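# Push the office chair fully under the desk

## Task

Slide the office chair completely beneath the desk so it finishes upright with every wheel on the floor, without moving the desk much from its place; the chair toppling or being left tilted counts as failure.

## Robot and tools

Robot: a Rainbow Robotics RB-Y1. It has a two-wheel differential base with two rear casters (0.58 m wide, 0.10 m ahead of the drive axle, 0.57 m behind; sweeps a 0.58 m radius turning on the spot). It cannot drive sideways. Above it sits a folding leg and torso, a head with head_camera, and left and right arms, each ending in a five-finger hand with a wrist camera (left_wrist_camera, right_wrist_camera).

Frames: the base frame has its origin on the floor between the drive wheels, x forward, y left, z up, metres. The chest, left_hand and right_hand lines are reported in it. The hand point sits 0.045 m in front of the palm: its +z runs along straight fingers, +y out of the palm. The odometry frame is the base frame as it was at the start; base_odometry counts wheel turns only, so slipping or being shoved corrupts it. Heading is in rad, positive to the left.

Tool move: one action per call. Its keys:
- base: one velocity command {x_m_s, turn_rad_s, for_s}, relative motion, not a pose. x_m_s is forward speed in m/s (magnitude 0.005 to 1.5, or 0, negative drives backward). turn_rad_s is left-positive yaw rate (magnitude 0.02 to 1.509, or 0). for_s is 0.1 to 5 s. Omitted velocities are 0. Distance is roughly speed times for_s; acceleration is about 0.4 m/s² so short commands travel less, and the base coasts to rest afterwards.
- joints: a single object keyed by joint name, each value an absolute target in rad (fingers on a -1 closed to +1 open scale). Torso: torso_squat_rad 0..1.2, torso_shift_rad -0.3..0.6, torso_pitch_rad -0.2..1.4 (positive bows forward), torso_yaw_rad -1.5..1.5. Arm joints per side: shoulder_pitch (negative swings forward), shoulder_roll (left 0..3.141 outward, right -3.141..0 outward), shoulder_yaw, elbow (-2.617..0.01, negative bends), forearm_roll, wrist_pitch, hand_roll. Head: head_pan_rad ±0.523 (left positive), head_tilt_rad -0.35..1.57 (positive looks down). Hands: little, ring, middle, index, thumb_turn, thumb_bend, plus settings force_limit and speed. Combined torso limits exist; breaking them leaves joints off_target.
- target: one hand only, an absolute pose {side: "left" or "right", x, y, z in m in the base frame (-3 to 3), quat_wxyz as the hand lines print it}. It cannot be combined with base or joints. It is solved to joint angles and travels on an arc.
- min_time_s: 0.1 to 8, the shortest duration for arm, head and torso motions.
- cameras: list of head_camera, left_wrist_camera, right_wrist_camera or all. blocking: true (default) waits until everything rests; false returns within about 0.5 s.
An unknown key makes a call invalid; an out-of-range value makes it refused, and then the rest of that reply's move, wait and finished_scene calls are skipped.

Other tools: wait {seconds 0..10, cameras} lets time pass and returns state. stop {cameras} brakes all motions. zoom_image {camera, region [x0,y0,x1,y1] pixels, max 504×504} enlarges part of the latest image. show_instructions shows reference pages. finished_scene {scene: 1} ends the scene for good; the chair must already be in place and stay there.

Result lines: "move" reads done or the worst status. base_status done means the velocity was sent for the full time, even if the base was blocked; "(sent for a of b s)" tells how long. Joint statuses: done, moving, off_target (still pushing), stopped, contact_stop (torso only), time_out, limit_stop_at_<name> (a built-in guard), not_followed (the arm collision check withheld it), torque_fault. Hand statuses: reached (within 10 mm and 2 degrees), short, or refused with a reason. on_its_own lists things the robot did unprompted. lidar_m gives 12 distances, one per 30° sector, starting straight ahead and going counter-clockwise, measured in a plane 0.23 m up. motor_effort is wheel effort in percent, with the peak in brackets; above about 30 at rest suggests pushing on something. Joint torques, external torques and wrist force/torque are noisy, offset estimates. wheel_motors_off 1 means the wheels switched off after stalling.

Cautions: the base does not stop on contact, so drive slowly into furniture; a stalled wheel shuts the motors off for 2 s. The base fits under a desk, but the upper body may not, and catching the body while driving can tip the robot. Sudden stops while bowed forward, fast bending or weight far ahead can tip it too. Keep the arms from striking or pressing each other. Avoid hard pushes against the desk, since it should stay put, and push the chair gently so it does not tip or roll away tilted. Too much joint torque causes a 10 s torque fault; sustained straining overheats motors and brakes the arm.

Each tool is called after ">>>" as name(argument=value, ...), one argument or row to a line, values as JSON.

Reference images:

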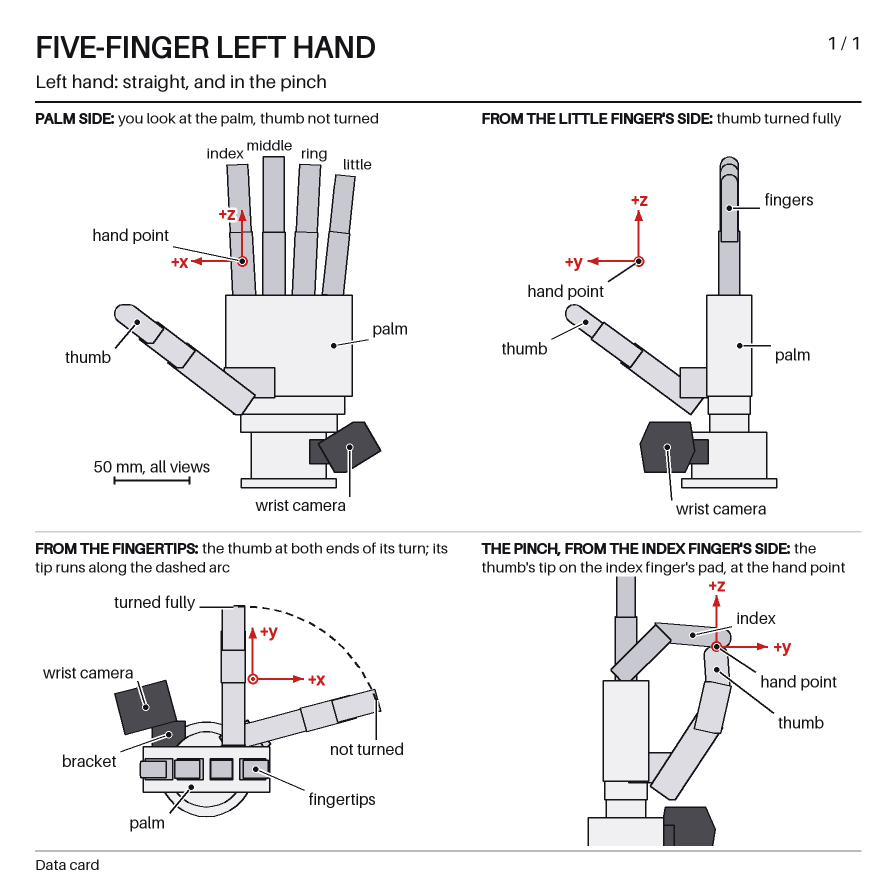

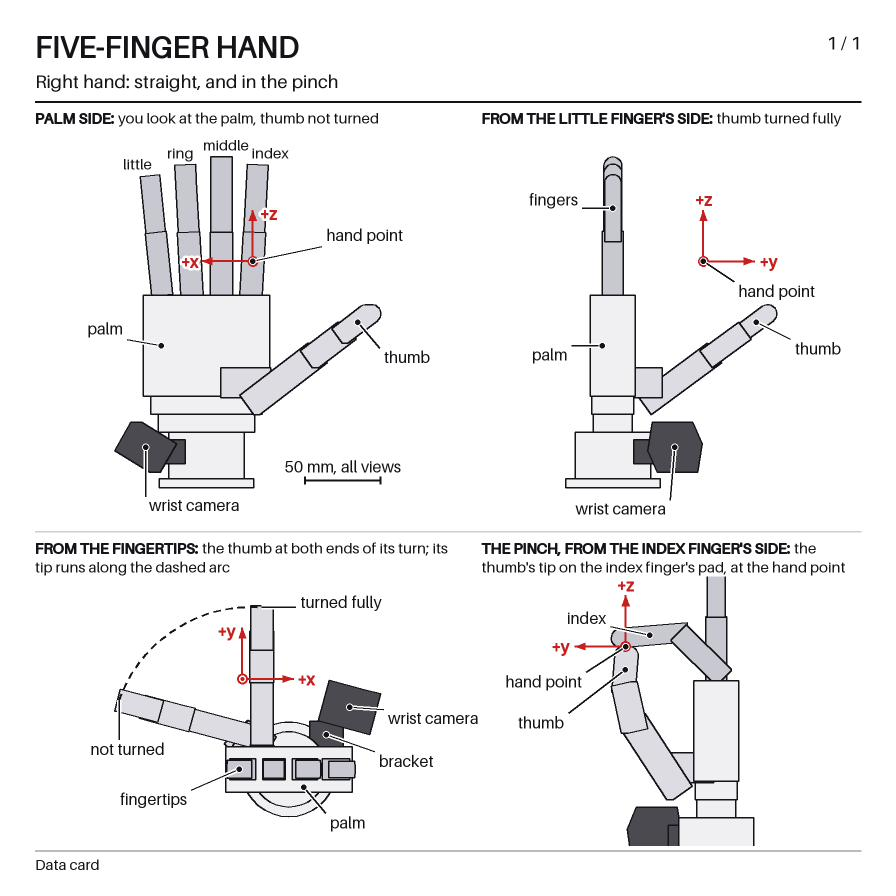

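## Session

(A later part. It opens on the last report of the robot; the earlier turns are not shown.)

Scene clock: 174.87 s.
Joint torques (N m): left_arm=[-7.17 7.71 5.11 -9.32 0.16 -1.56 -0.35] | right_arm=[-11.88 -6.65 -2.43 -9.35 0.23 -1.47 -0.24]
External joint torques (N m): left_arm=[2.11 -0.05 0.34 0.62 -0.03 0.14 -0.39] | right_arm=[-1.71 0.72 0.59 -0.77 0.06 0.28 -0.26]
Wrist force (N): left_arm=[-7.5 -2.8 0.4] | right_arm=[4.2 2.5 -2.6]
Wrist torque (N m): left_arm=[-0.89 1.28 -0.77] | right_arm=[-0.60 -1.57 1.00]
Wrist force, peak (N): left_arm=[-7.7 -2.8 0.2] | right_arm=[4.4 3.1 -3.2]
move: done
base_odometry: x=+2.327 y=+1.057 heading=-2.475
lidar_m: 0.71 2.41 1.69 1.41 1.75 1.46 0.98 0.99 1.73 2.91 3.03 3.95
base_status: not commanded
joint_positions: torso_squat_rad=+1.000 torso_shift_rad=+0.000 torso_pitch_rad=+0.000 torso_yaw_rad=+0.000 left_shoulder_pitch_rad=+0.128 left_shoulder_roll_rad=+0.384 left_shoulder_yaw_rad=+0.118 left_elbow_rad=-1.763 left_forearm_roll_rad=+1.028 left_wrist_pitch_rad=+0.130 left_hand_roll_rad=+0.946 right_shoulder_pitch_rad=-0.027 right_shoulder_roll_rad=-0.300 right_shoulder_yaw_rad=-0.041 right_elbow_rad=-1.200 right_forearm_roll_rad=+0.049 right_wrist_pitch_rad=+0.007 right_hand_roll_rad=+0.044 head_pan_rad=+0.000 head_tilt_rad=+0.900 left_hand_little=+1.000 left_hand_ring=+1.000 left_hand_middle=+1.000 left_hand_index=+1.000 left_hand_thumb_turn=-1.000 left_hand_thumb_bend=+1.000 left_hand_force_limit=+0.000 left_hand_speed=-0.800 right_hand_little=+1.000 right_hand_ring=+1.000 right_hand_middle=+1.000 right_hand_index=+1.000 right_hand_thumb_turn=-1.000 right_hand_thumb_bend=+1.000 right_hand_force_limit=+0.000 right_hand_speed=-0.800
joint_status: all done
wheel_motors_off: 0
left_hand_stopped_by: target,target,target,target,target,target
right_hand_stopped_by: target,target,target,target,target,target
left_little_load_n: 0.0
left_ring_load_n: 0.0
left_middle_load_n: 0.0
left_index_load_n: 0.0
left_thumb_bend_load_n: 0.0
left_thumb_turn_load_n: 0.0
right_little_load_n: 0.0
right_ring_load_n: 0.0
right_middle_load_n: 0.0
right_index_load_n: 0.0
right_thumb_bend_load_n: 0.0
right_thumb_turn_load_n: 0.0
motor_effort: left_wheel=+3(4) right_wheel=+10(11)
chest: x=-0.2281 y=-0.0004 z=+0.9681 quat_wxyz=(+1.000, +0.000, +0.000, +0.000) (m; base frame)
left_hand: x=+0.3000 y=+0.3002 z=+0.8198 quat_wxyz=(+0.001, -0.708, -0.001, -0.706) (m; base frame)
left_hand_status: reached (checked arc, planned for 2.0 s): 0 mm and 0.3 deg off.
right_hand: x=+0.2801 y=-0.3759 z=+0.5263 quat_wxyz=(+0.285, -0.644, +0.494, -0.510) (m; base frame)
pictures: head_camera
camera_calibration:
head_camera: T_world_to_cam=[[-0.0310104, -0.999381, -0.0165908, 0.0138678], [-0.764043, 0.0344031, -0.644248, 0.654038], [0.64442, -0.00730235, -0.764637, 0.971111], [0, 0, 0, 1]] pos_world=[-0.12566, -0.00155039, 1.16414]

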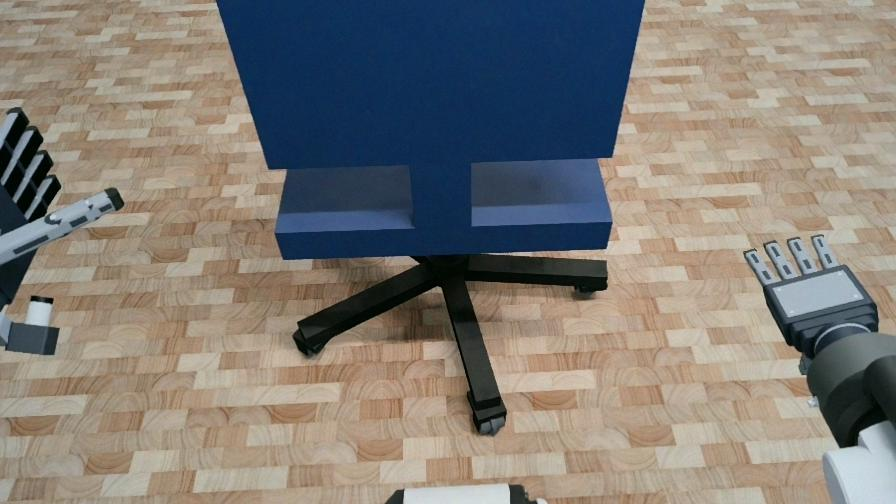

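>>> move(
  target={"side": "right", "x": 0.3, "y": -0.3, "z": 0.82, "quat_wxyz": [0.7071, 0, 0.7071, 0]},
  min_time_s=2,
)

>>> move(
  base={"x_m_s": 0.1, "for_s": 1.2},
  joints={"head_tilt_rad": 0.6},
  cameras=["head_camera"],
)

Scene clock: 185.13 s.
Joint torques (N m): left_arm=[-7.26 8.23 4.89 -9.12 0.15 -1.39 -0.21] | right_arm=[-9.57 -8.33 -4.73 -10.84 0.06 -1.28 -0.47]
External joint torques (N m): left_arm=[2.02 0.47 0.12 0.82 -0.05 0.31 -0.24] | right_arm=[-1.04 -0.66 -0.39 -1.58 0.08 0.25 -0.44]
Wrist force (N): left_arm=[-7.8 -2.2 0.1] | right_arm=[12.2 -2.1 -4.3]
Wrist torque (N m): left_arm=[-0.77 1.30 -0.79] | right_arm=[-0.79 -2.06 1.18]
Wrist force, peak (N): left_arm=[-7.9 -3.0 0.0] | right_arm=[12.3 -2.0 -4.7]
move: done
base_odometry: x=+2.327 y=+1.057 heading=-2.475
lidar_m: 0.70 2.41 1.70 1.42 1.76 1.46 0.99 0.99 1.73 2.90 3.03 3.94
base_status: not commanded
joint_positions: torso_squat_rad=+1.000 torso_shift_rad=+0.000 torso_pitch_rad=+0.000 torso_yaw_rad=+0.000 left_shoulder_pitch_rad=+0.129 left_shoulder_roll_rad=+0.384 left_shoulder_yaw_rad=+0.118 left_elbow_rad=-1.763 left_forearm_roll_rad=+1.028 left_wrist_pitch_rad=+0.130 left_hand_roll_rad=+0.946 right_shoulder_pitch_rad=+0.127 right_shoulder_roll_rad=-0.374 right_shoulder_yaw_rad=-0.127 right_elbow_rad=-1.763 right_forearm_roll_rad=-1.071 right_wrist_pitch_rad=+0.139 right_hand_roll_rad=-0.893 head_pan_rad=+0.000 head_tilt_rad=+0.900 left_hand_little=+1.000 left_hand_ring=+1.000 left_hand_middle=+1.000 left_hand_index=+1.000 left_hand_thumb_turn=-1.000 left_hand_thumb_bend=+1.000 left_hand_force_limit=+0.000 left_hand_speed=-0.800 right_hand_little=+1.000 right_hand_ring=+1.000 right_hand_middle=+1.000 right_hand_index=+1.000 right_hand_thumb_turn=-1.000 right_hand_thumb_bend=+1.000 right_hand_force_limit=+0.000 right_hand_speed=-0.800
joint_status: all done
wheel_motors_off: 0
left_hand_stopped_by: target,target,target,target,target,target
right_hand_stopped_by: target,target,target,target,target,target
left_little_load_n: 0.0
left_ring_load_n: 0.0
left_middle_load_n: 0.0
left_index_load_n: 0.0
left_thumb_bend_load_n: 0.0
left_thumb_turn_load_n: 0.0
right_little_load_n: 0.0
right_ring_load_n: 0.0
right_middle_load_n: 0.0
right_index_load_n: 0.0
right_thumb_bend_load_n: 0.0
right_thumb_turn_load_n: 0.0
motor_effort: left_wheel=+3(4) right_wheel=+10(11)
chest: x=-0.2281 y=-0.0004 z=+0.9681 quat_wxyz=(+1.000, +0.000, +0.000, +0.000) (m; base frame)
left_hand: x=+0.3000 y=+0.3002 z=+0.8198 quat_wxyz=(+0.001, -0.708, -0.001, -0.706) (m; base frame)
right_hand: x=+0.3000 y=-0.3000 z=+0.8197 quat_wxyz=(+0.706, +0.001, +0.708, +0.000) (m; base frame)
right_hand_status: reached (checked arc, planned for 2.0 s): 0 mm and 0.1 deg off.
pictures: none

Scene clock: 187.47 s.
Joint torques (N m): left_arm=[-8.4 8.03 5.37 -9.16 0.2 -1.68 -0.31] | right_arm=[-10.08 -8.4 -4.87 -10.69 0 -1.34 -0.45]
External joint torques (N m): left_arm=[0.87 0.27 0.6 0.79 0 0.02 -0.34] | right_arm=[-1.56 -0.73 -0.53 -1.44 0.03 0.19 -0.42]
Wrist force (N): left_arm=[-7.9 -2.6 0.1] | right_arm=[12.2 -2.2 -4.4]
Wrist torque (N m): left_arm=[-0.81 1.33 -0.76] | right_arm=[-0.77 -2.06 1.17]
Wrist force, peak (N): left_arm=[-8.0 -3.0 0.7] | right_arm=[12.4 -2.1 -4.6]
move: done
base_odometry: x=+2.233 y=+0.983 heading=-2.474
lidar_m: 0.59 2.41 1.69 1.39 1.75 1.59 1.10 1.59 1.79 2.90 3.03 3.82
base_status: done (sent for 1.2 of 1.2 s)
joint_positions: torso_squat_rad=+1.000 torso_shift_rad=+0.000 torso_pitch_rad=+0.000 torso_yaw_rad=+0.000 left_shoulder_pitch_rad=+0.129 left_shoulder_roll_rad=+0.384 left_shoulder_yaw_rad=+0.118 left_elbow_rad=-1.763 left_forearm_roll_rad=+1.028 left_wrist_pitch_rad=+0.130 left_hand_roll_rad=+0.946 right_shoulder_pitch_rad=+0.127 right_shoulder_roll_rad=-0.374 right_shoulder_yaw_rad=-0.127 right_elbow_rad=-1.763 right_forearm_roll_rad=-1.071 right_wrist_pitch_rad=+0.139 right_hand_roll_rad=-0.893 head_pan_rad=+0.000 head_tilt_rad=+0.600 left_hand_little=+1.000 left_hand_ring=+1.000 left_hand_middle=+1.000 left_hand_index=+1.000 left_hand_thumb_turn=-1.000 left_hand_thumb_bend=+1.000 left_hand_force_limit=+0.000 left_hand_speed=-0.800 right_hand_little=+1.000 right_hand_ring=+1.000 right_hand_middle=+1.000 right_hand_index=+1.000 right_hand_thumb_turn=-1.000 right_hand_thumb_bend=+1.000 right_hand_force_limit=+0.000 right_hand_speed=-0.800
joint_status: all done
wheel_motors_off: 0
left_hand_stopped_by: target,target,target,target,target,target
right_hand_stopped_by: target,target,target,target,target,target
left_little_load_n: 0.0
left_ring_load_n: 0.0
left_middle_load_n: 0.0
left_index_load_n: 0.0
left_thumb_bend_load_n: 0.0
left_thumb_turn_load_n: 0.0
right_little_load_n: 0.0
right_ring_load_n: 0.0
right_middle_load_n: 0.0
right_index_load_n: 0.0
right_thumb_bend_load_n: 0.0
right_thumb_turn_load_n: 0.0
motor_effort: left_wheel=+3(24) right_wheel=-7(42)
chest: x=-0.2280 y=-0.0004 z=+0.9681 quat_wxyz=(+1.000, +0.000, +0.000, +0.000) (m; base frame)
left_hand: x=+0.3000 y=+0.3002 z=+0.8196 quat_wxyz=(+0.001, -0.709, -0.001, -0.706) (m; base frame)
right_hand: x=+0.3000 y=-0.3000 z=+0.8196 quat_wxyz=(+0.706, +0.001, +0.708, +0.000) (m; base frame)
pictures: head_camera
camera_calibration:
head_camera: T_world_to_cam=[[-0.0250046, -0.999373, -0.025073, 0.0250414], [-0.539689, 0.0346067, -0.841153, 0.93037], [0.841493, -0.00750111, -0.540216, 0.749369], [0, 0, 0, 1]] pos_world=[-0.127852, -0.00155024, 1.18803]

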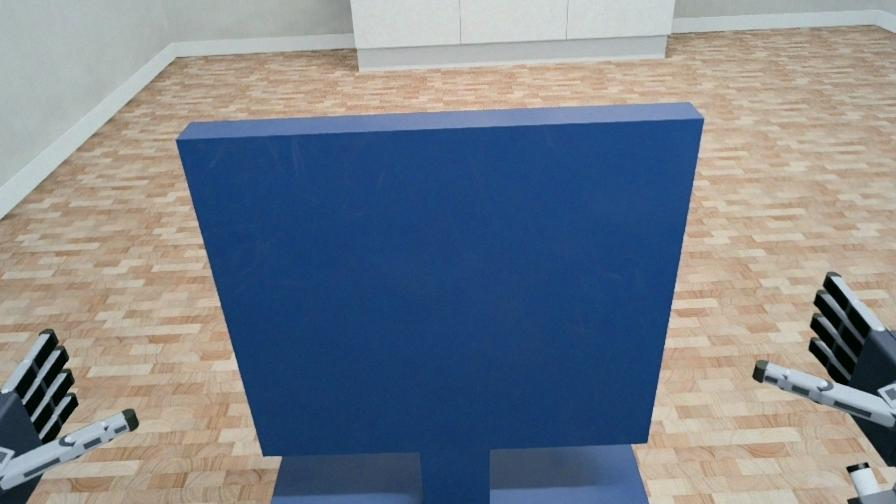

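>>> move(
  target={"side": "left", "x": 0.31, "y": 0.2, "z": 0.82, "quat_wxyz": [0, 0.7071, 0, 0.7071]},
  min_time_s=1.5,
)

>>> move(
  target={"side": "right", "x": 0.31, "y": -0.208, "z": 0.82, "quat_wxyz": [0.7071, 0, 0.7071, 0]},
  min_time_s=1.5,
  cameras=["all"],
)

Scene clock: 200.60 s.
Joint torques (N m): left_arm=[-10.85 0.19 0.66 -10.12 0.01 -1.36 -0.55] | right_arm=[-9.99 -8.36 -4.76 -10.64 0.06 -1.39 -0.44]
External joint torques (N m): left_arm=[-0.86 -1.13 0.51 0.65 -0.33 0.23 -0.58] | right_arm=[-1.47 -0.69 -0.42 -1.39 0.08 0.14 -0.41]
Wrist force (N): left_arm=[-7.3 -2.3 0.3] | right_arm=[12.0 -2.1 -4.5]
Wrist torque (N m): left_arm=[-0.79 1.23 -0.83] | right_arm=[-0.79 -2.00 1.14]
Wrist force, peak (N): left_arm=[-8.0 -2.8 0.0] | right_arm=[12.7 -2.1 -4.2]
move: done
base_odometry: x=+2.233 y=+0.983 heading=-2.474
lidar_m: 0.59 2.41 1.69 1.39 1.75 1.59 1.11 1.58 1.79 2.90 3.02 3.83
base_status: not commanded
joint_positions: torso_squat_rad=+1.000 torso_shift_rad=+0.000 torso_pitch_rad=+0.000 torso_yaw_rad=+0.000 left_shoulder_pitch_rad=+0.090 left_shoulder_roll_rad=+0.000 left_shoulder_yaw_rad=+0.119 left_elbow_rad=-1.837 left_forearm_roll_rad=+0.737 left_wrist_pitch_rad=+0.232 left_hand_roll_rad=+0.862 right_shoulder_pitch_rad=+0.127 right_shoulder_roll_rad=-0.374 right_shoulder_yaw_rad=-0.127 right_elbow_rad=-1.763 right_forearm_roll_rad=-1.071 right_wrist_pitch_rad=+0.139 right_hand_roll_rad=-0.893 head_pan_rad=+0.000 head_tilt_rad=+0.600 left_hand_little=+1.000 left_hand_ring=+1.000 left_hand_middle=+1.000 left_hand_index=+1.000 left_hand_thumb_turn=-1.000 left_hand_thumb_bend=+1.000 left_hand_force_limit=+0.000 left_hand_speed=-0.800 right_hand_little=+1.000 right_hand_ring=+1.000 right_hand_middle=+1.000 right_hand_index=+1.000 right_hand_thumb_turn=-1.000 right_hand_thumb_bend=+1.000 right_hand_force_limit=+0.000 right_hand_speed=-0.800
joint_status: all done
wheel_motors_off: 0
left_hand_stopped_by: target,target,target,target,target,target
right_hand_stopped_by: target,target,target,target,target,target
left_little_load_n: -0.5
left_ring_load_n: 0.0
left_middle_load_n: 0.0
left_index_load_n: 0.0
left_thumb_bend_load_n: 0.0
left_thumb_turn_load_n: 0.0
right_little_load_n: 0.0
right_ring_load_n: 0.0
right_middle_load_n: 0.0
right_index_load_n: 0.0
right_thumb_bend_load_n: 0.0
right_thumb_turn_load_n: 0.0
motor_effort: left_wheel=+3(4) right_wheel=-7(8)
chest: x=-0.2280 y=-0.0004 z=+0.9681 quat_wxyz=(+1.000, +0.000, +0.000, +0.000) (m; base frame)
left_hand: x=+0.3099 y=+0.2006 z=+0.8192 quat_wxyz=(-0.002, -0.705, +0.002, -0.709) (m; base frame)
left_hand_status: reached (checked arc, planned for 1.5 s): 1 mm and 0.5 deg off.
right_hand: x=+0.3000 y=-0.3000 z=+0.8196 quat_wxyz=(+0.706, +0.001, +0.708, +0.000) (m; base frame)
pictures: none

Scene clock: 202.43 s.
Joint torques (N m): left_arm=[-10.89 0.51 0.77 -9.97 0.08 -1.46 -0.42] | right_arm=[-11.47 -1.09 -1.09 -11.64 -0.18 -1.24 0.11]
External joint torques (N m): left_arm=[-0.9 -0.81 0.63 0.8 -0.26 0.13 -0.45] | right_arm=[-2.25 0.55 -0.95 -1.66 0.01 0.22 0.14]
Wrist force (N): left_arm=[-7.8 -3.0 0.3] | right_arm=[12.0 -1.8 -4.1]
Wrist torque (N m): left_arm=[-0.88 1.28 -0.85] | right_arm=[-0.75 -2.05 1.25]
Wrist force, peak (N): left_arm=[-8.2 -2.7 0.4] | right_arm=[12.5 -2.2 -4.3]
move: done
base_odometry: x=+2.233 y=+0.983 heading=-2.474
lidar_m: 0.59 2.41 1.69 1.39 1.75 1.58 1.11 1.59 1.79 2.90 3.02 3.83
base_status: not commanded
joint_positions: torso_squat_rad=+1.000 torso_shift_rad=+0.000 torso_pitch_rad=+0.000 torso_yaw_rad=+0.000 left_shoulder_pitch_rad=+0.090 left_shoulder_roll_rad=+0.000 left_shoulder_yaw_rad=+0.119 left_elbow_rad=-1.837 left_forearm_roll_rad=+0.737 left_wrist_pitch_rad=+0.232 left_hand_roll_rad=+0.862 right_shoulder_pitch_rad=+0.087 right_shoulder_roll_rad=+0.000 right_shoulder_yaw_rad=-0.142 right_elbow_rad=-1.842 right_forearm_roll_rad=-0.754 right_wrist_pitch_rad=+0.254 right_hand_roll_rad=-0.845 head_pan_rad=+0.000 head_tilt_rad=+0.600 left_hand_little=+1.000 left_hand_ring=+1.000 left_hand_middle=+1.000 left_hand_index=+1.000 left_hand_thumb_turn=-1.000 left_hand_thumb_bend=+1.000 left_hand_force_limit=+0.000 left_hand_speed=-0.800 right_hand_little=+1.000 right_hand_ring=+1.000 right_hand_middle=+1.000 right_hand_index=+1.000 right_hand_thumb_turn=-1.000 right_hand_thumb_bend=+1.000 right_hand_force_limit=+0.000 right_hand_speed=-0.800
joint_status: all done
wheel_motors_off: 0
left_hand_stopped_by: target,target,target,target,target,target
right_hand_stopped_by: target,target,target,target,target,target
left_little_load_n: 0.0
left_ring_load_n: -0.5
left_middle_load_n: -0.5
left_index_load_n: 0.0
left_thumb_bend_load_n: 0.0
left_thumb_turn_load_n: -0.5
right_little_load_n: 0.0
right_ring_load_n: 0.0
right_middle_load_n: 0.0
right_index_load_n: 0.0
right_thumb_bend_load_n: 0.0
right_thumb_turn_load_n: 0.0
motor_effort: left_wheel=+3(4) right_wheel=-7(8)
chest: x=-0.2280 y=-0.0004 z=+0.9681 quat_wxyz=(+1.000, +0.000, +0.000, +0.000) (m; base frame)
left_hand: x=+0.3099 y=+0.2006 z=+0.8192 quat_wxyz=(-0.002, -0.705, +0.002, -0.709) (m; base frame)
right_hand: x=+0.3100 y=-0.2080 z=+0.8197 quat_wxyz=(+0.708, -0.001, +0.707, +0.001) (m; base frame)
right_hand_status: reached (checked arc, planned for 1.5 s): 0 mm and 0.1 deg off.
pictures: head_camera, left_wrist_camera, right_wrist_camera
camera_calibration:
head_camera: T_world_to_cam=[[-0.0250046, -0.999373, -0.025073, 0.0250414], [-0.539689, 0.0346067, -0.841153, 0.93037], [0.841493, -0.00750111, -0.540216, 0.749369], [0, 0, 0, 1]] pos_world=[-0.127852, -0.00155024, 1.18803]
left_wrist_camera: T_world_to_cam=[[0.0324697, 0.956634, 0.289476, -0.438305], [-0.547279, -0.225333, 0.806046, -0.45008], [0.83632, -0.184596, 0.51623, -0.529028], [0, 0, 0, 1]] pos_world=[0.210349, 0.220224, 0.762764]
right_wrist_camera: T_world_to_cam=[[0.0130779, 0.970283, -0.241619, 0.396953], [-0.507817, 0.214603, 0.834307, -0.476133], [0.861366, 0.111787, 0.495533, -0.527889], [0, 0, 0, 1]] pos_world=[0.207726, -0.223966, 0.754738]

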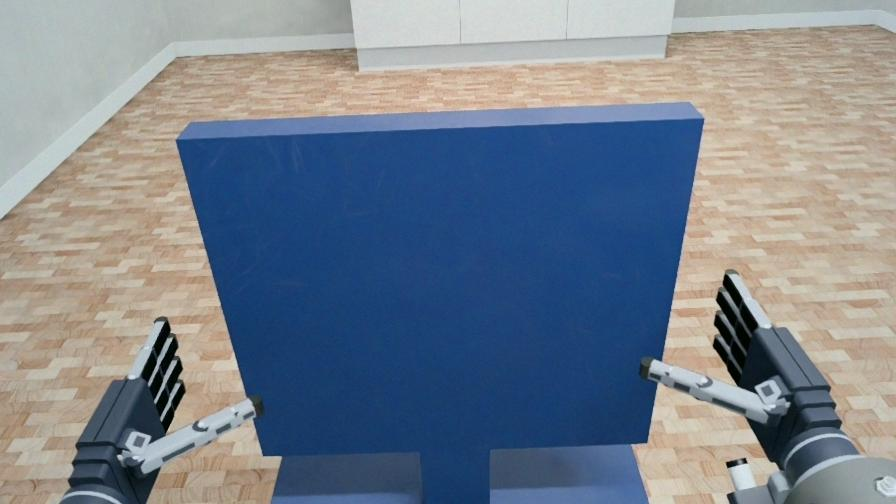

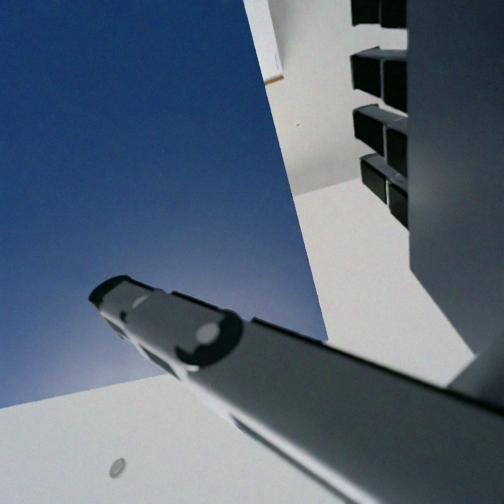

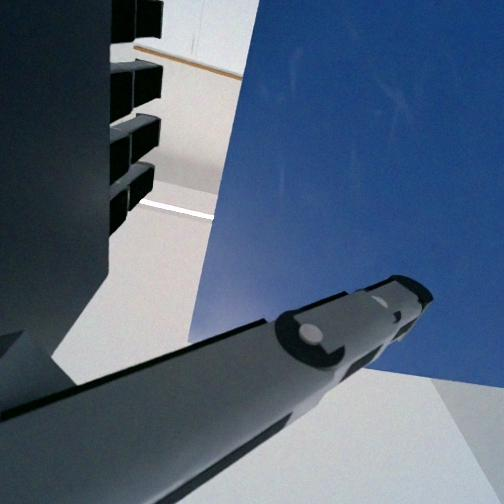

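>>> move(
  target={"side": "left", "x": 0.41, "y": 0.2, "z": 0.82, "quat_wxyz": [0, 0.7071, 0, 0.7071]},
  min_time_s=1.5,
)

>>> move(
  target={"side": "right", "x": 0.41, "y": -0.208, "z": 0.82, "quat_wxyz": [0.7071, 0, 0.7071, 0]},
  min_time_s=1.5,
  cameras=["all"],
)

Scene clock: 211.80 s.
Joint torques (N m): left_arm=[-16.09 4.25 1.14 -9.25 -0.15 -2.03 -0.16] | right_arm=[-11.65 -0.86 -0.62 -11.58 -0.11 -1.29 0.03]
External joint torques (N m): left_arm=[-0.05 0.7 0.87 1.53 -0.37 -0.41 -0.2] | right_arm=[-2.43 0.78 -0.49 -1.6 0.08 0.18 0.06]
Wrist force (N): left_arm=[-7.3 -2.4 0.2] | right_arm=[11.7 -1.8 -4.6]
Wrist torque (N m): left_arm=[-0.81 1.23 -0.75] | right_arm=[-0.73 -1.98 1.23]
Wrist force, peak (N): left_arm=[-8.1 -2.4 0.0] | right_arm=[12.2 -2.2 -4.8]
move: done
base_odometry: x=+2.233 y=+0.983 heading=-2.474
lidar_m: 0.59 2.41 1.69 1.39 1.76 1.59 1.10 1.60 1.79 2.90 3.03 3.83
base_status: not commanded
joint_positions: torso_squat_rad=+1.000 torso_shift_rad=+0.000 torso_pitch_rad=+0.000 torso_yaw_rad=+0.000 left_shoulder_pitch_rad=-0.286 left_shoulder_roll_rad=+0.059 left_shoulder_yaw_rad=+0.184 left_elbow_rad=-1.406 left_forearm_roll_rad=+0.711 left_wrist_pitch_rad=+0.147 left_hand_roll_rad=+0.886 right_shoulder_pitch_rad=+0.087 right_shoulder_roll_rad=+0.000 right_shoulder_yaw_rad=-0.142 right_elbow_rad=-1.842 right_forearm_roll_rad=-0.754 right_wrist_pitch_rad=+0.254 right_hand_roll_rad=-0.845 head_pan_rad=+0.000 head_tilt_rad=+0.600 left_hand_little=+1.000 left_hand_ring=+1.000 left_hand_middle=+1.000 left_hand_index=+1.000 left_hand_thumb_turn=-1.000 left_hand_thumb_bend=+1.000 left_hand_force_limit=+0.000 left_hand_speed=-0.800 right_hand_little=+1.000 right_hand_ring=+1.000 right_hand_middle=+1.000 right_hand_index=+1.000 right_hand_thumb_turn=-1.000 right_hand_thumb_bend=+1.000 right_hand_force_limit=+0.000 right_hand_speed=-0.800
joint_status: all done
wheel_motors_off: 0
left_hand_stopped_by: target,target,target,target,target,target
right_hand_stopped_by: target,target,target,target,target,target
left_little_load_n: 0.0
left_ring_load_n: 0.0
left_middle_load_n: 0.0
left_index_load_n: 0.0
left_thumb_bend_load_n: 0.0
left_thumb_turn_load_n: 0.0
right_little_load_n: 0.0
right_ring_load_n: 0.0
right_middle_load_n: 0.0
right_index_load_n: 0.0
right_thumb_bend_load_n: 0.0
right_thumb_turn_load_n: -0.5
motor_effort: left_wheel=+3(5) right_wheel=-8(8)
chest: x=-0.2280 y=-0.0004 z=+0.9681 quat_wxyz=(+1.000, +0.000, +0.000, +0.000) (m; base frame)
left_hand: x=+0.4099 y=+0.2000 z=+0.8199 quat_wxyz=(+0.000, -0.708, +0.000, -0.707) (m; base frame)
left_hand_status: reached (checked arc, planned for 1.5 s): 0 mm and 0.1 deg off.
right_hand: x=+0.3100 y=-0.2081 z=+0.8197 quat_wxyz=(+0.708, -0.001, +0.707, +0.001) (m; base frame)
pictures: none

Scene clock: 213.63 s.
Joint torques (N m): left_arm=[-16.34 4.09 0.91 -9.44 -0.12 -1.85 -0.11] | right_arm=[-17.64 -4.6 -0.77 -10.5 -0.18 -1.45 -0.61]
External joint torques (N m): left_arm=[-0.3 0.55 0.64 1.35 -0.34 -0.22 -0.14] | right_arm=[-2.53 -0.69 -0.43 -0.52 -0.12 0.02 -0.58]
Wrist force (N): left_arm=[-7.5 -2.5 -0.1] | right_arm=[12.0 -2.1 -3.8]
Wrist torque (N m): left_arm=[-0.80 1.27 -0.77] | right_arm=[-0.85 -2.05 1.18]
Wrist force, peak (N): left_arm=[-7.8 -3.2 -0.1] | right_arm=[12.5 -1.9 -4.4]
move: done
base_odometry: x=+2.233 y=+0.983 heading=-2.474
lidar_m: 0.59 2.41 1.69 1.38 1.75 1.58 1.10 1.59 1.80 2.90 3.02 3.83
base_status: not commanded
joint_positions: torso_squat_rad=+1.000 torso_shift_rad=+0.000 torso_pitch_rad=+0.000 torso_yaw_rad=+0.000 left_shoulder_pitch_rad=-0.286 left_shoulder_roll_rad=+0.059 left_shoulder_yaw_rad=+0.184 left_elbow_rad=-1.406 left_forearm_roll_rad=+0.711 left_wrist_pitch_rad=+0.147 left_hand_roll_rad=+0.886 right_shoulder_pitch_rad=-0.286 right_shoulder_roll_rad=-0.076 right_shoulder_yaw_rad=-0.190 right_elbow_rad=-1.403 right_forearm_roll_rad=-0.761 right_wrist_pitch_rad=+0.153 right_hand_roll_rad=-0.850 head_pan_rad=+0.000 head_tilt_rad=+0.600 left_hand_little=+1.000 left_hand_ring=+1.000 left_hand_middle=+1.000 left_hand_index=+1.000 left_hand_thumb_turn=-1.000 left_hand_thumb_bend=+1.000 left_hand_force_limit=+0.000 left_hand_speed=-0.800 right_hand_little=+1.000 right_hand_ring=+1.000 right_hand_middle=+1.000 right_hand_index=+1.000 right_hand_thumb_turn=-1.000 right_hand_thumb_bend=+1.000 right_hand_force_limit=+0.000 right_hand_speed=-0.800
joint_status: all done
wheel_motors_off: 0
left_hand_stopped_by: target,target,target,target,target,target
right_hand_stopped_by: target,target,target,target,target,target
left_little_load_n: 0.0
left_ring_load_n: 0.0
left_middle_load_n: 0.0
left_index_load_n: 0.0
left_thumb_bend_load_n: 0.0
left_thumb_turn_load_n: -0.5
right_little_load_n: 0.0
right_ring_load_n: -0.5
right_middle_load_n: 0.0
right_index_load_n: 0.0
right_thumb_bend_load_n: 0.0
right_thumb_turn_load_n: -0.5
motor_effort: left_wheel=+3(4) right_wheel=-7(8)
chest: x=-0.2280 y=-0.0004 z=+0.9681 quat_wxyz=(+1.000, +0.000, +0.000, +0.000) (m; base frame)
left_hand: x=+0.4099 y=+0.2000 z=+0.8199 quat_wxyz=(+0.000, -0.708, +0.000, -0.707) (m; base frame)
right_hand: x=+0.4098 y=-0.2081 z=+0.8197 quat_wxyz=(+0.706, +0.000, +0.708, +0.000) (m; base frame)
right_hand_status: reached (checked arc, planned for 1.5 s): 0 mm and 0.1 deg off.
pictures: head_camera, left_wrist_camera, right_wrist_camera
camera_calibration:
head_camera: T_world_to_cam=[[-0.0250046, -0.999373, -0.025073, 0.0250414], [-0.539689, 0.0346067, -0.841153, 0.93037], [0.841493, -0.00750111, -0.540216, 0.749369], [0, 0, 0, 1]] pos_world=[-0.127852, -0.00155024, 1.18803]
left_wrist_camera: T_world_to_cam=[[0.0284138, 0.956564, 0.290134, -0.440017], [-0.539697, -0.229629, 0.809937, -0.401422], [0.84138, -0.179598, 0.50973, -0.610886], [0, 0, 0, 1]] pos_world=[0.309843, 0.219013, 0.764177]
right_wrist_camera: T_world_to_cam=[[0.0151591, 0.970183, -0.241899, 0.394977], [-0.50404, 0.216353, 0.836143, -0.427997], [0.863547, 0.109251, 0.492291, -0.61272], [0, 0, 0, 1]] pos_world=[0.307398, -0.223661, 0.755047]

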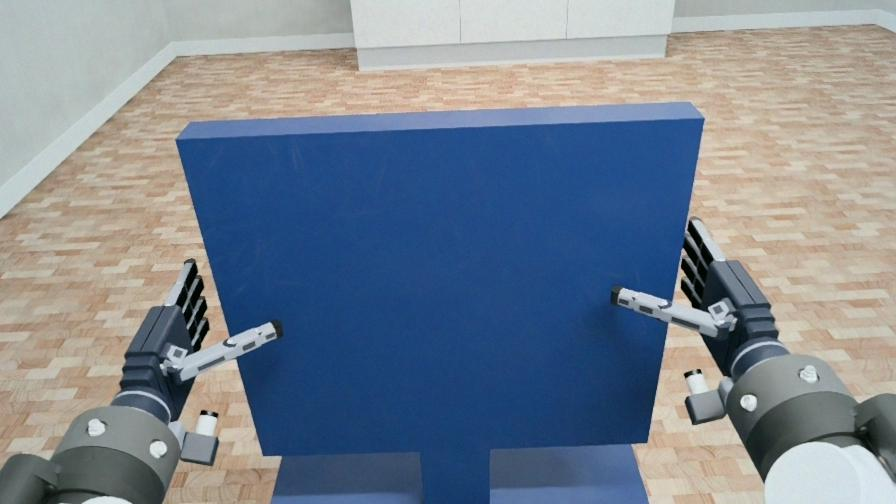

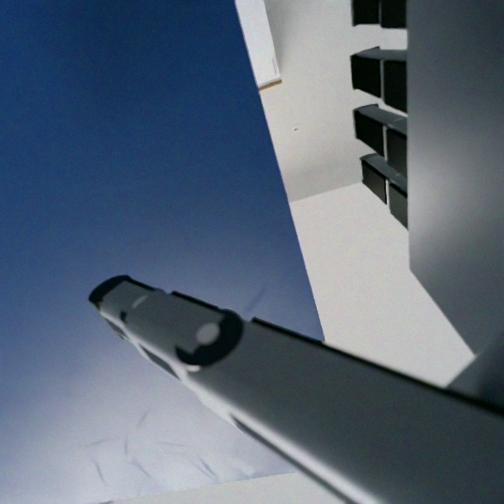

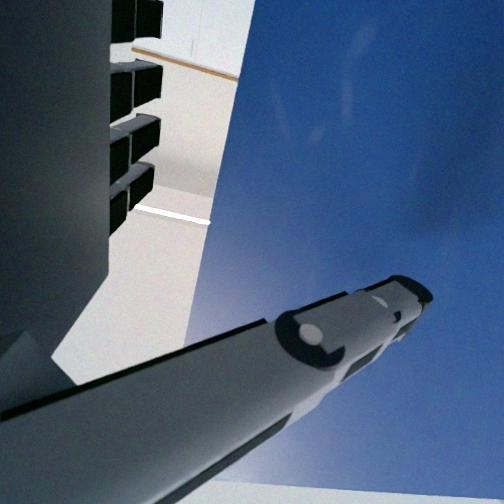

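>>> move(
  target={"side": "left", "x": 0.42, "y": 0.188, "z": 0.82, "quat_wxyz": [0, 0.7071, 0, 0.7071]},
  min_time_s=1,
)

>>> move(
  target={"side": "right", "x": 0.425, "y": -0.2, "z": 0.82, "quat_wxyz": [0.7071, 0, 0.7071, 0]},
  min_time_s=1,
  cameras=["all"],
)

Scene clock: 224.40 s.
Joint torques (N m): left_arm=[-17.39 1.47 0.75 -9.07 -0.27 -2.09 -0.58] | right_arm=[-17.73 -4.5 -0.96 -10.56 -0.12 -1.54 -0.62]
External joint torques (N m): left_arm=[-0.73 -1.75 0.79 1.72 -0.47 -0.47 -0.61] | right_arm=[-2.62 -0.58 -0.62 -0.58 -0.06 -0.07 -0.59]
Wrist force (N): left_arm=[-7.6 -2.7 0.4] | right_arm=[12.0 -2.1 -3.9]
Wrist torque (N m): left_arm=[-0.88 1.30 -0.86] | right_arm=[-0.82 -2.05 1.18]
Wrist force, peak (N): left_arm=[-7.8 -2.7 0.0] | right_arm=[12.5 -2.2 -4.1]
move: done
base_odometry: x=+2.233 y=+0.983 heading=-2.474
lidar_m: 0.59 2.40 1.69 1.39 1.75 1.59 1.11 1.60 1.79 2.90 3.02 3.83
base_status: not commanded
joint_positions: torso_squat_rad=+1.000 torso_shift_rad=+0.000 torso_pitch_rad=+0.000 torso_yaw_rad=+0.000 left_shoulder_pitch_rad=-0.329 left_shoulder_roll_rad=+0.037 left_shoulder_yaw_rad=+0.189 left_elbow_rad=-1.354 left_forearm_roll_rad=+0.693 left_wrist_pitch_rad=+0.126 left_hand_roll_rad=+0.877 right_shoulder_pitch_rad=-0.286 right_shoulder_roll_rad=-0.076 right_shoulder_yaw_rad=-0.190 right_elbow_rad=-1.403 right_forearm_roll_rad=-0.761 right_wrist_pitch_rad=+0.153 right_hand_roll_rad=-0.850 head_pan_rad=+0.000 head_tilt_rad=+0.600 left_hand_little=+1.000 left_hand_ring=+1.000 left_hand_middle=+1.000 left_hand_index=+1.000 left_hand_thumb_turn=-1.000 left_hand_thumb_bend=+1.000 left_hand_force_limit=+0.000 left_hand_speed=-0.800 right_hand_little=+1.000 right_hand_ring=+1.000 right_hand_middle=+1.000 right_hand_index=+1.000 right_hand_thumb_turn=-1.000 right_hand_thumb_bend=+1.000 right_hand_force_limit=+0.000 right_hand_speed=-0.800
joint_status: all done
wheel_motors_off: 0
left_hand_stopped_by: target,target,target,target,target,target
right_hand_stopped_by: target,target,target,target,target,target
left_little_load_n: 0.0
left_ring_load_n: 0.0
left_middle_load_n: 0.0
left_index_load_n: 0.0
left_thumb_bend_load_n: 0.0
left_thumb_turn_load_n: 0.0
right_little_load_n: 0.0
right_ring_load_n: 0.0
right_middle_load_n: 0.0
right_index_load_n: 0.0
right_thumb_bend_load_n: 0.0
right_thumb_turn_load_n: -0.5
motor_effort: left_wheel=+2(4) right_wheel=-7(8)
chest: x=-0.2280 y=-0.0004 z=+0.9681 quat_wxyz=(+1.000, +0.000, +0.000, +0.000) (m; base frame)
left_hand: x=+0.4199 y=+0.1880 z=+0.8200 quat_wxyz=(+0.000, -0.707, +0.000, -0.707) (m; base frame)
left_hand_status: reached (checked arc, planned for 1.0 s): 0 mm and 0.0 deg off.
right_hand: x=+0.4098 y=-0.2081 z=+0.8197 quat_wxyz=(+0.706, +0.000, +0.708, +0.000) (m; base frame)
pictures: none

Scene clock: 225.73 s.
Joint torques (N m): left_arm=[-17.15 2.19 0.95 -9.36 -0.19 -2.22 -0.53] | right_arm=[-21.95 -4.43 1.19 -11.4 0.03 -1.83 -0.06]
External joint torques (N m): left_arm=[-0.49 -1.04 0.98 1.43 -0.39 -0.61 -0.56] | right_arm=[-5.95 -0.41 1.5 -1.43 0.05 -0.36 -0.03]
Wrist force (N): left_arm=[-7.6 -2.6 0.1] | right_arm=[14.6 -4.6 -9.1]
Wrist torque (N m): left_arm=[-0.86 1.29 -0.85] | right_arm=[-1.11 -2.01 1.14]
Wrist force, peak (N): left_arm=[-7.9 -2.6 -0.1] | right_arm=[12.8 -7.1 -15.3]
move: done
base_odometry: x=+2.233 y=+0.983 heading=-2.474
lidar_m: 0.59 2.41 1.69 1.39 1.76 1.58 1.10 1.60 1.79 2.90 3.02 3.82
base_status: not commanded
joint_positions: torso_squat_rad=+1.000 torso_shift_rad=+0.000 torso_pitch_rad=+0.000 torso_yaw_rad=+0.000 left_shoulder_pitch_rad=-0.329 left_shoulder_roll_rad=+0.037 left_shoulder_yaw_rad=+0.189 left_elbow_rad=-1.354 left_forearm_roll_rad=+0.693 left_wrist_pitch_rad=+0.126 left_hand_roll_rad=+0.877 right_shoulder_pitch_rad=-0.345 right_shoulder_roll_rad=-0.079 right_shoulder_yaw_rad=-0.182 right_elbow_rad=-1.321 right_forearm_roll_rad=-0.763 right_wrist_pitch_rad=+0.118 right_hand_roll_rad=-0.845 head_pan_rad=+0.000 head_tilt_rad=+0.600 left_hand_little=+1.000 left_hand_ring=+1.000 left_hand_middle=+1.000 left_hand_index=+1.000 left_hand_thumb_turn=-1.000 left_hand_thumb_bend=+1.000 left_hand_force_limit=+0.000 left_hand_speed=-0.800 right_hand_little=+1.000 right_hand_ring=+1.000 right_hand_middle=+1.000 right_hand_index=+1.000 right_hand_thumb_turn=-1.000 right_hand_thumb_bend=+1.000 right_hand_force_limit=+0.000 right_hand_speed=-0.800
joint_status: all done
wheel_motors_off: 0
left_hand_stopped_by: target,target,target,target,target,target
right_hand_stopped_by: target,target,target,target,target,target
left_little_load_n: 0.0
left_ring_load_n: 0.0
left_middle_load_n: 0.0
left_index_load_n: 0.0
left_thumb_bend_load_n: 0.0
left_thumb_turn_load_n: 0.0
right_little_load_n: 0.0
right_ring_load_n: 0.0
right_middle_load_n: 0.0
right_index_load_n: 0.0
right_thumb_bend_load_n: 0.5
right_thumb_turn_load_n: -4.0
motor_effort: left_wheel=+4(4) right_wheel=-6(8)
chest: x=-0.2280 y=-0.0004 z=+0.9681 quat_wxyz=(+1.000, +0.000, +0.000, +0.000) (m; base frame)
left_hand: x=+0.4199 y=+0.1880 z=+0.8200 quat_wxyz=(+0.000, -0.707, +0.000, -0.707) (m; base frame)
right_hand: x=+0.4247 y=-0.2005 z=+0.8192 quat_wxyz=(+0.706, +0.000, +0.708, +0.000) (m; base frame)
right_hand_status: reached (checked arc, planned for 1.0 s): 1 mm and 0.1 deg off.
pictures: head_camera, left_wrist_camera, right_wrist_camera
camera_calibration:
head_camera: T_world_to_cam=[[-0.0250046, -0.999373, -0.025073, 0.0250389], [-0.539689, 0.0346067, -0.841153, 0.930316], [0.841493, -0.00750111, -0.540216, 0.749453], [0, 0, 0, 1]] pos_world=[-0.127952, -0.00155024, 1.18803]
left_wrist_camera: T_world_to_cam=[[0.0289141, 0.956473, 0.290385, -0.429254], [-0.540983, -0.229309, 0.809169, -0.397772], [0.840537, -0.180489, 0.510805, -0.621888], [0, 0, 0, 1]] pos_world=[0.319943, 0.207113, 0.764177]
right_wrist_camera: T_world_to_cam=[[0.0151647, 0.970261, -0.241587, 0.387036], [-0.504326, 0.216051, 0.836048, -0.421663], [0.86338, 0.10916, 0.492604, -0.626289], [0, 0, 0, 1]] pos_world=[0.3222, -0.216059, 0.754546]

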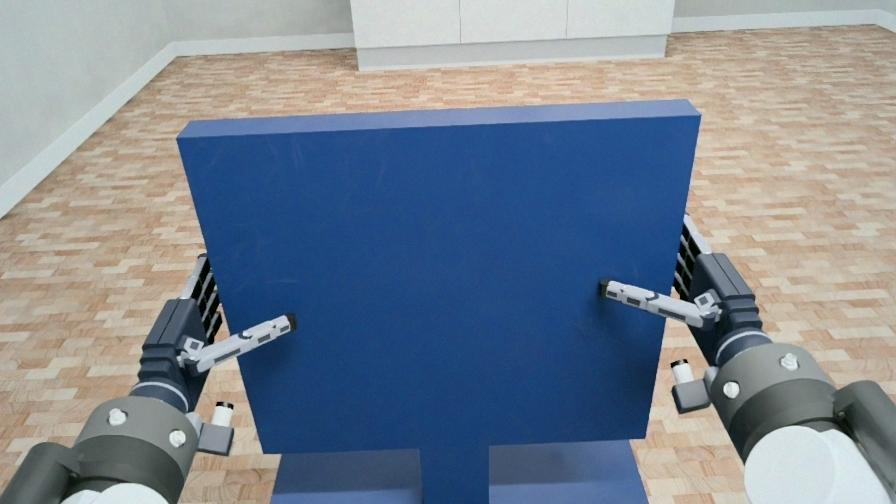

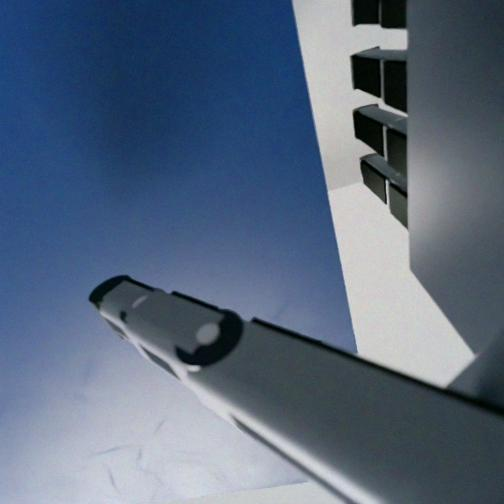

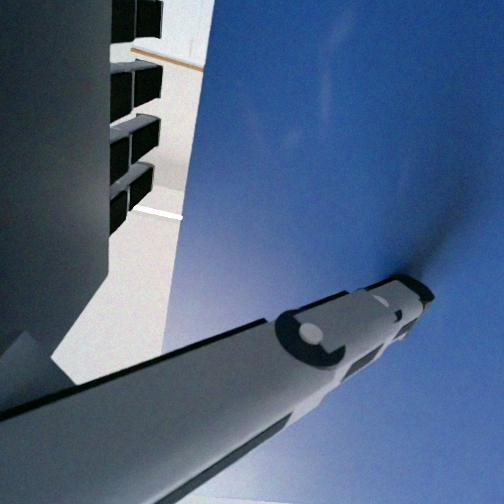

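>>> move(
  target={"side": "left", "x": 0.43, "y": 0.188, "z": 0.82, "quat_wxyz": [0, 0.7071, 0, 0.7071]},
  min_time_s=1,
)

>>> move(
  joints={"left_hand_little": -0.8, "left_hand_ring": -0.8, "left_hand_middle": -0.8, "left_hand_index": -0.8, "right_hand_little": -0.8, "right_hand_ring": -0.8, "right_hand_middle": -0.8, "right_hand_index": -0.8},
  cameras=["all"],
)

Scene clock: 233.10 s.
Joint torques (N m): left_arm=[-17.75 4.49 0.81 -9.15 0.36 -2.25 -0.01] | right_arm=[-22.04 -4.21 1.06 -11.55 0.04 -1.84 0.01]
External joint torques (N m): left_arm=[-0.54 0.94 0.75 1.63 0.19 -0.63 -0.05] | right_arm=[-6.04 -0.19 1.37 -1.58 0.05 -0.37 0.04]
Wrist force (N): left_arm=[-7.6 -2.9 0.2] | right_arm=[14.4 -4.3 -9.6]
Wrist torque (N m): left_arm=[-0.88 1.29 -0.77] | right_arm=[-1.07 -2.01 1.14]
Wrist force, peak (N): left_arm=[-8.0 -2.7 0.2] | right_arm=[14.9 -4.6 -9.6]
move: done
base_odometry: x=+2.233 y=+0.983 heading=-2.474
lidar_m: 0.59 2.41 1.69 1.39 1.75 1.59 1.10 1.59 1.79 2.90 3.02 3.83
base_status: not commanded
joint_positions: torso_squat_rad=+1.000 torso_shift_rad=+0.000 torso_pitch_rad=+0.000 torso_yaw_rad=+0.000 left_shoulder_pitch_rad=-0.365 left_shoulder_roll_rad=+0.049 left_shoulder_yaw_rad=+0.189 left_elbow_rad=-1.304 left_forearm_roll_rad=+0.700 left_wrist_pitch_rad=+0.110 left_hand_roll_rad=+0.878 right_shoulder_pitch_rad=-0.345 right_shoulder_roll_rad=-0.079 right_shoulder_yaw_rad=-0.182 right_elbow_rad=-1.321 right_forearm_roll_rad=-0.763 right_wrist_pitch_rad=+0.118 right_hand_roll_rad=-0.845 head_pan_rad=+0.000 head_tilt_rad=+0.600 left_hand_little=+1.000 left_hand_ring=+1.000 left_hand_middle=+1.000 left_hand_index=+1.000 left_hand_thumb_turn=-1.000 left_hand_thumb_bend=+1.000 left_hand_force_limit=+0.000 left_hand_speed=-0.800 right_hand_little=+1.000 right_hand_ring=+1.000 right_hand_middle=+1.000 right_hand_index=+1.000 right_hand_thumb_turn=-1.000 right_hand_thumb_bend=+1.000 right_hand_force_limit=+0.000 right_hand_speed=-0.800
joint_status: all done
wheel_motors_off: 0
left_hand_stopped_by: target,target,target,target,target,target
right_hand_stopped_by: target,target,target,target,target,target
left_little_load_n: 0.0
left_ring_load_n: 0.0
left_middle_load_n: 0.0
left_index_load_n: 0.0
left_thumb_bend_load_n: 0.0
left_thumb_turn_load_n: -0.5
right_little_load_n: 0.0
right_ring_load_n: -0.5
right_middle_load_n: 0.0
right_index_load_n: 0.0
right_thumb_bend_load_n: 0.5
right_thumb_turn_load_n: -4.0
motor_effort: left_wheel=+4(4) right_wheel=-6(6)
chest: x=-0.2280 y=-0.0004 z=+0.9681 quat_wxyz=(+1.000, +0.000, +0.000, +0.000) (m; base frame)
left_hand: x=+0.4291 y=+0.1881 z=+0.8203 quat_wxyz=(+0.000, -0.708, +0.000, -0.707) (m; base frame)
left_hand_status: reached (checked arc, planned for 1.0 s): 1 mm and 0.1 deg off.
right_hand: x=+0.4247 y=-0.2005 z=+0.8192 quat_wxyz=(+0.706, +0.000, +0.708, +0.000) (m; base frame)
pictures: none

Scene clock: 236.60 s.
Joint torques (N m): left_arm=[-17.58 1.97 -0.55 -9.17 0.33 -1.41 -0.24] | right_arm=[-19.51 -2.58 1.46 -11.52 -0.01 -1.08 -0.08]
External joint torques (N m): left_arm=[-0.37 -1.58 -0.63 1.6 0.14 0.2 -0.29] | right_arm=[-3.51 1.43 1.77 -1.56 0.01 0.38 -0.04]
Wrist force (N): left_arm=[-8.1 -8.5 2.0] | right_arm=[14.7 -8.9 -2.2]
Wrist torque (N m): left_arm=[-2.01 1.37 -0.76] | right_arm=[-1.90 -2.63 0.97]
Wrist force, peak (N): left_arm=[-8.2 -9.9 1.5] | right_arm=[14.9 -4.4 -9.6]
move: off_target
base_odometry: x=+2.233 y=+0.983 heading=-2.474
lidar_m: 0.59 2.41 1.69 1.39 1.75 1.58 1.10 1.59 1.79 2.90 3.03 3.83
base_status: not commanded
joint_positions: torso_squat_rad=+1.000 torso_shift_rad=+0.000 torso_pitch_rad=+0.000 torso_yaw_rad=+0.000 left_shoulder_pitch_rad=-0.365 left_shoulder_roll_rad=+0.050 left_shoulder_yaw_rad=+0.189 left_elbow_rad=-1.304 left_forearm_roll_rad=+0.700 left_wrist_pitch_rad=+0.109 left_hand_roll_rad=+0.878 right_shoulder_pitch_rad=-0.345 right_shoulder_roll_rad=-0.080 right_shoulder_yaw_rad=-0.182 right_elbow_rad=-1.321 right_forearm_roll_rad=-0.763 right_wrist_pitch_rad=+0.118 right_hand_roll_rad=-0.845 head_pan_rad=+0.000 head_tilt_rad=+0.600 left_hand_little=+0.041 left_hand_ring=+0.041 left_hand_middle=+0.022 left_hand_index=+0.005 left_hand_thumb_turn=-1.000 left_hand_thumb_bend=+1.001 left_hand_force_limit=+0.000 left_hand_speed=-0.800 right_hand_little=-0.015 right_hand_ring=+0.004 right_hand_middle=+0.004 right_hand_index=+0.022 right_hand_thumb_turn=-1.000 right_hand_thumb_bend=+1.001 right_hand_force_limit=+0.000 right_hand_speed=-0.800
joint_status: left_hand_little off_target (ended at +0.041, target -0.800); left_hand_ring off_target (ended at +0.041, target -0.800); left_hand_middle off_target (ended at +0.022, target -0.800); left_hand_index off_target (ended at +0.005, target -0.800); right_hand_little off_target (ended at -0.015, target -0.800); right_hand_ring off_target (ended at +0.004, target -0.800); right_hand_middle off_target (ended at +0.004, target -0.800); right_hand_index off_target (ended at +0.022, target -0.800)
wheel_motors_off: 0
left_hand_stopped_by: force,force,force,force,target,target
right_hand_stopped_by: force,force,force,force,target,target
left_little_load_n: 2.0
left_ring_load_n: 1.5
left_middle_load_n: 3.5
left_index_load_n: 11.0
left_thumb_bend_load_n: 3.5
left_thumb_turn_load_n: 0.0
right_little_load_n: 6.5
right_ring_load_n: 4.0
right_middle_load_n: 4.0
right_index_load_n: 0.5
right_thumb_bend_load_n: 3.0
right_thumb_turn_load_n: 0.5
motor_effort: left_wheel=+2(5) right_wheel=-6(6)
chest: x=-0.2280 y=-0.0004 z=+0.9681 quat_wxyz=(+1.000, +0.000, +0.000, +0.000) (m; base frame)
left_hand: x=+0.4291 y=+0.1885 z=+0.8204 quat_wxyz=(+0.001, -0.708, +0.000, -0.707) (m; base frame)
right_hand: x=+0.4248 y=-0.2006 z=+0.8196 quat_wxyz=(+0.707, +0.000, +0.708, -0.001) (m; base frame)
pictures: head_camera, left_wrist_camera, right_wrist_camera
camera_calibration:
head_camera: T_world_to_cam=[[-0.0250046, -0.999373, -0.025073, 0.0250389], [-0.539689, 0.0346067, -0.841153, 0.930316], [0.841493, -0.00750111, -0.540216, 0.749453], [0, 0, 0, 1]] pos_world=[-0.127952, -0.00155024, 1.18803]
left_wrist_camera: T_world_to_cam=[[0.0276087, 0.956398, 0.290757, -0.429882], [-0.539411, -0.230631, 0.809843, -0.393926], [0.84159, -0.179196, 0.509524, -0.629354], [0, 0, 0, 1]] pos_world=[0.329039, 0.207509, 0.764681]
right_wrist_camera: T_world_to_cam=[[0.0154207, 0.97018, -0.241893, 0.387359], [-0.504906, 0.216368, 0.835616, -0.42129], [0.863036, 0.109248, 0.493187, -0.62696], [0, 0, 0, 1]] pos_world=[0.322404, -0.216161, 0.754945]

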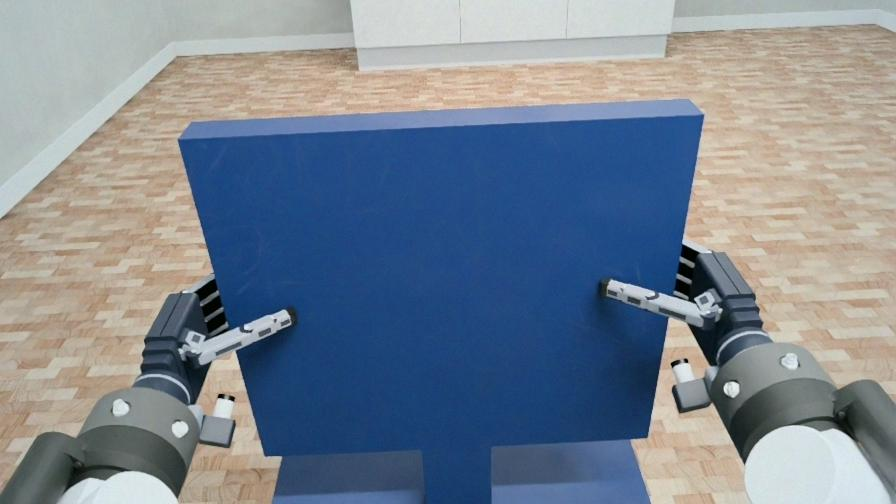

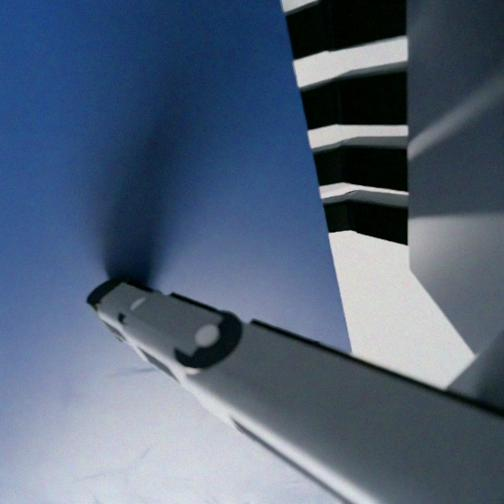

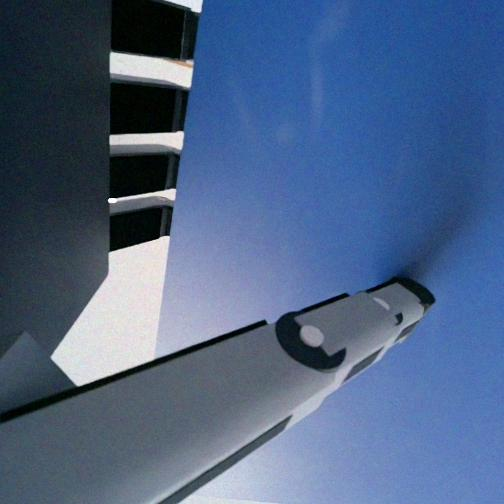

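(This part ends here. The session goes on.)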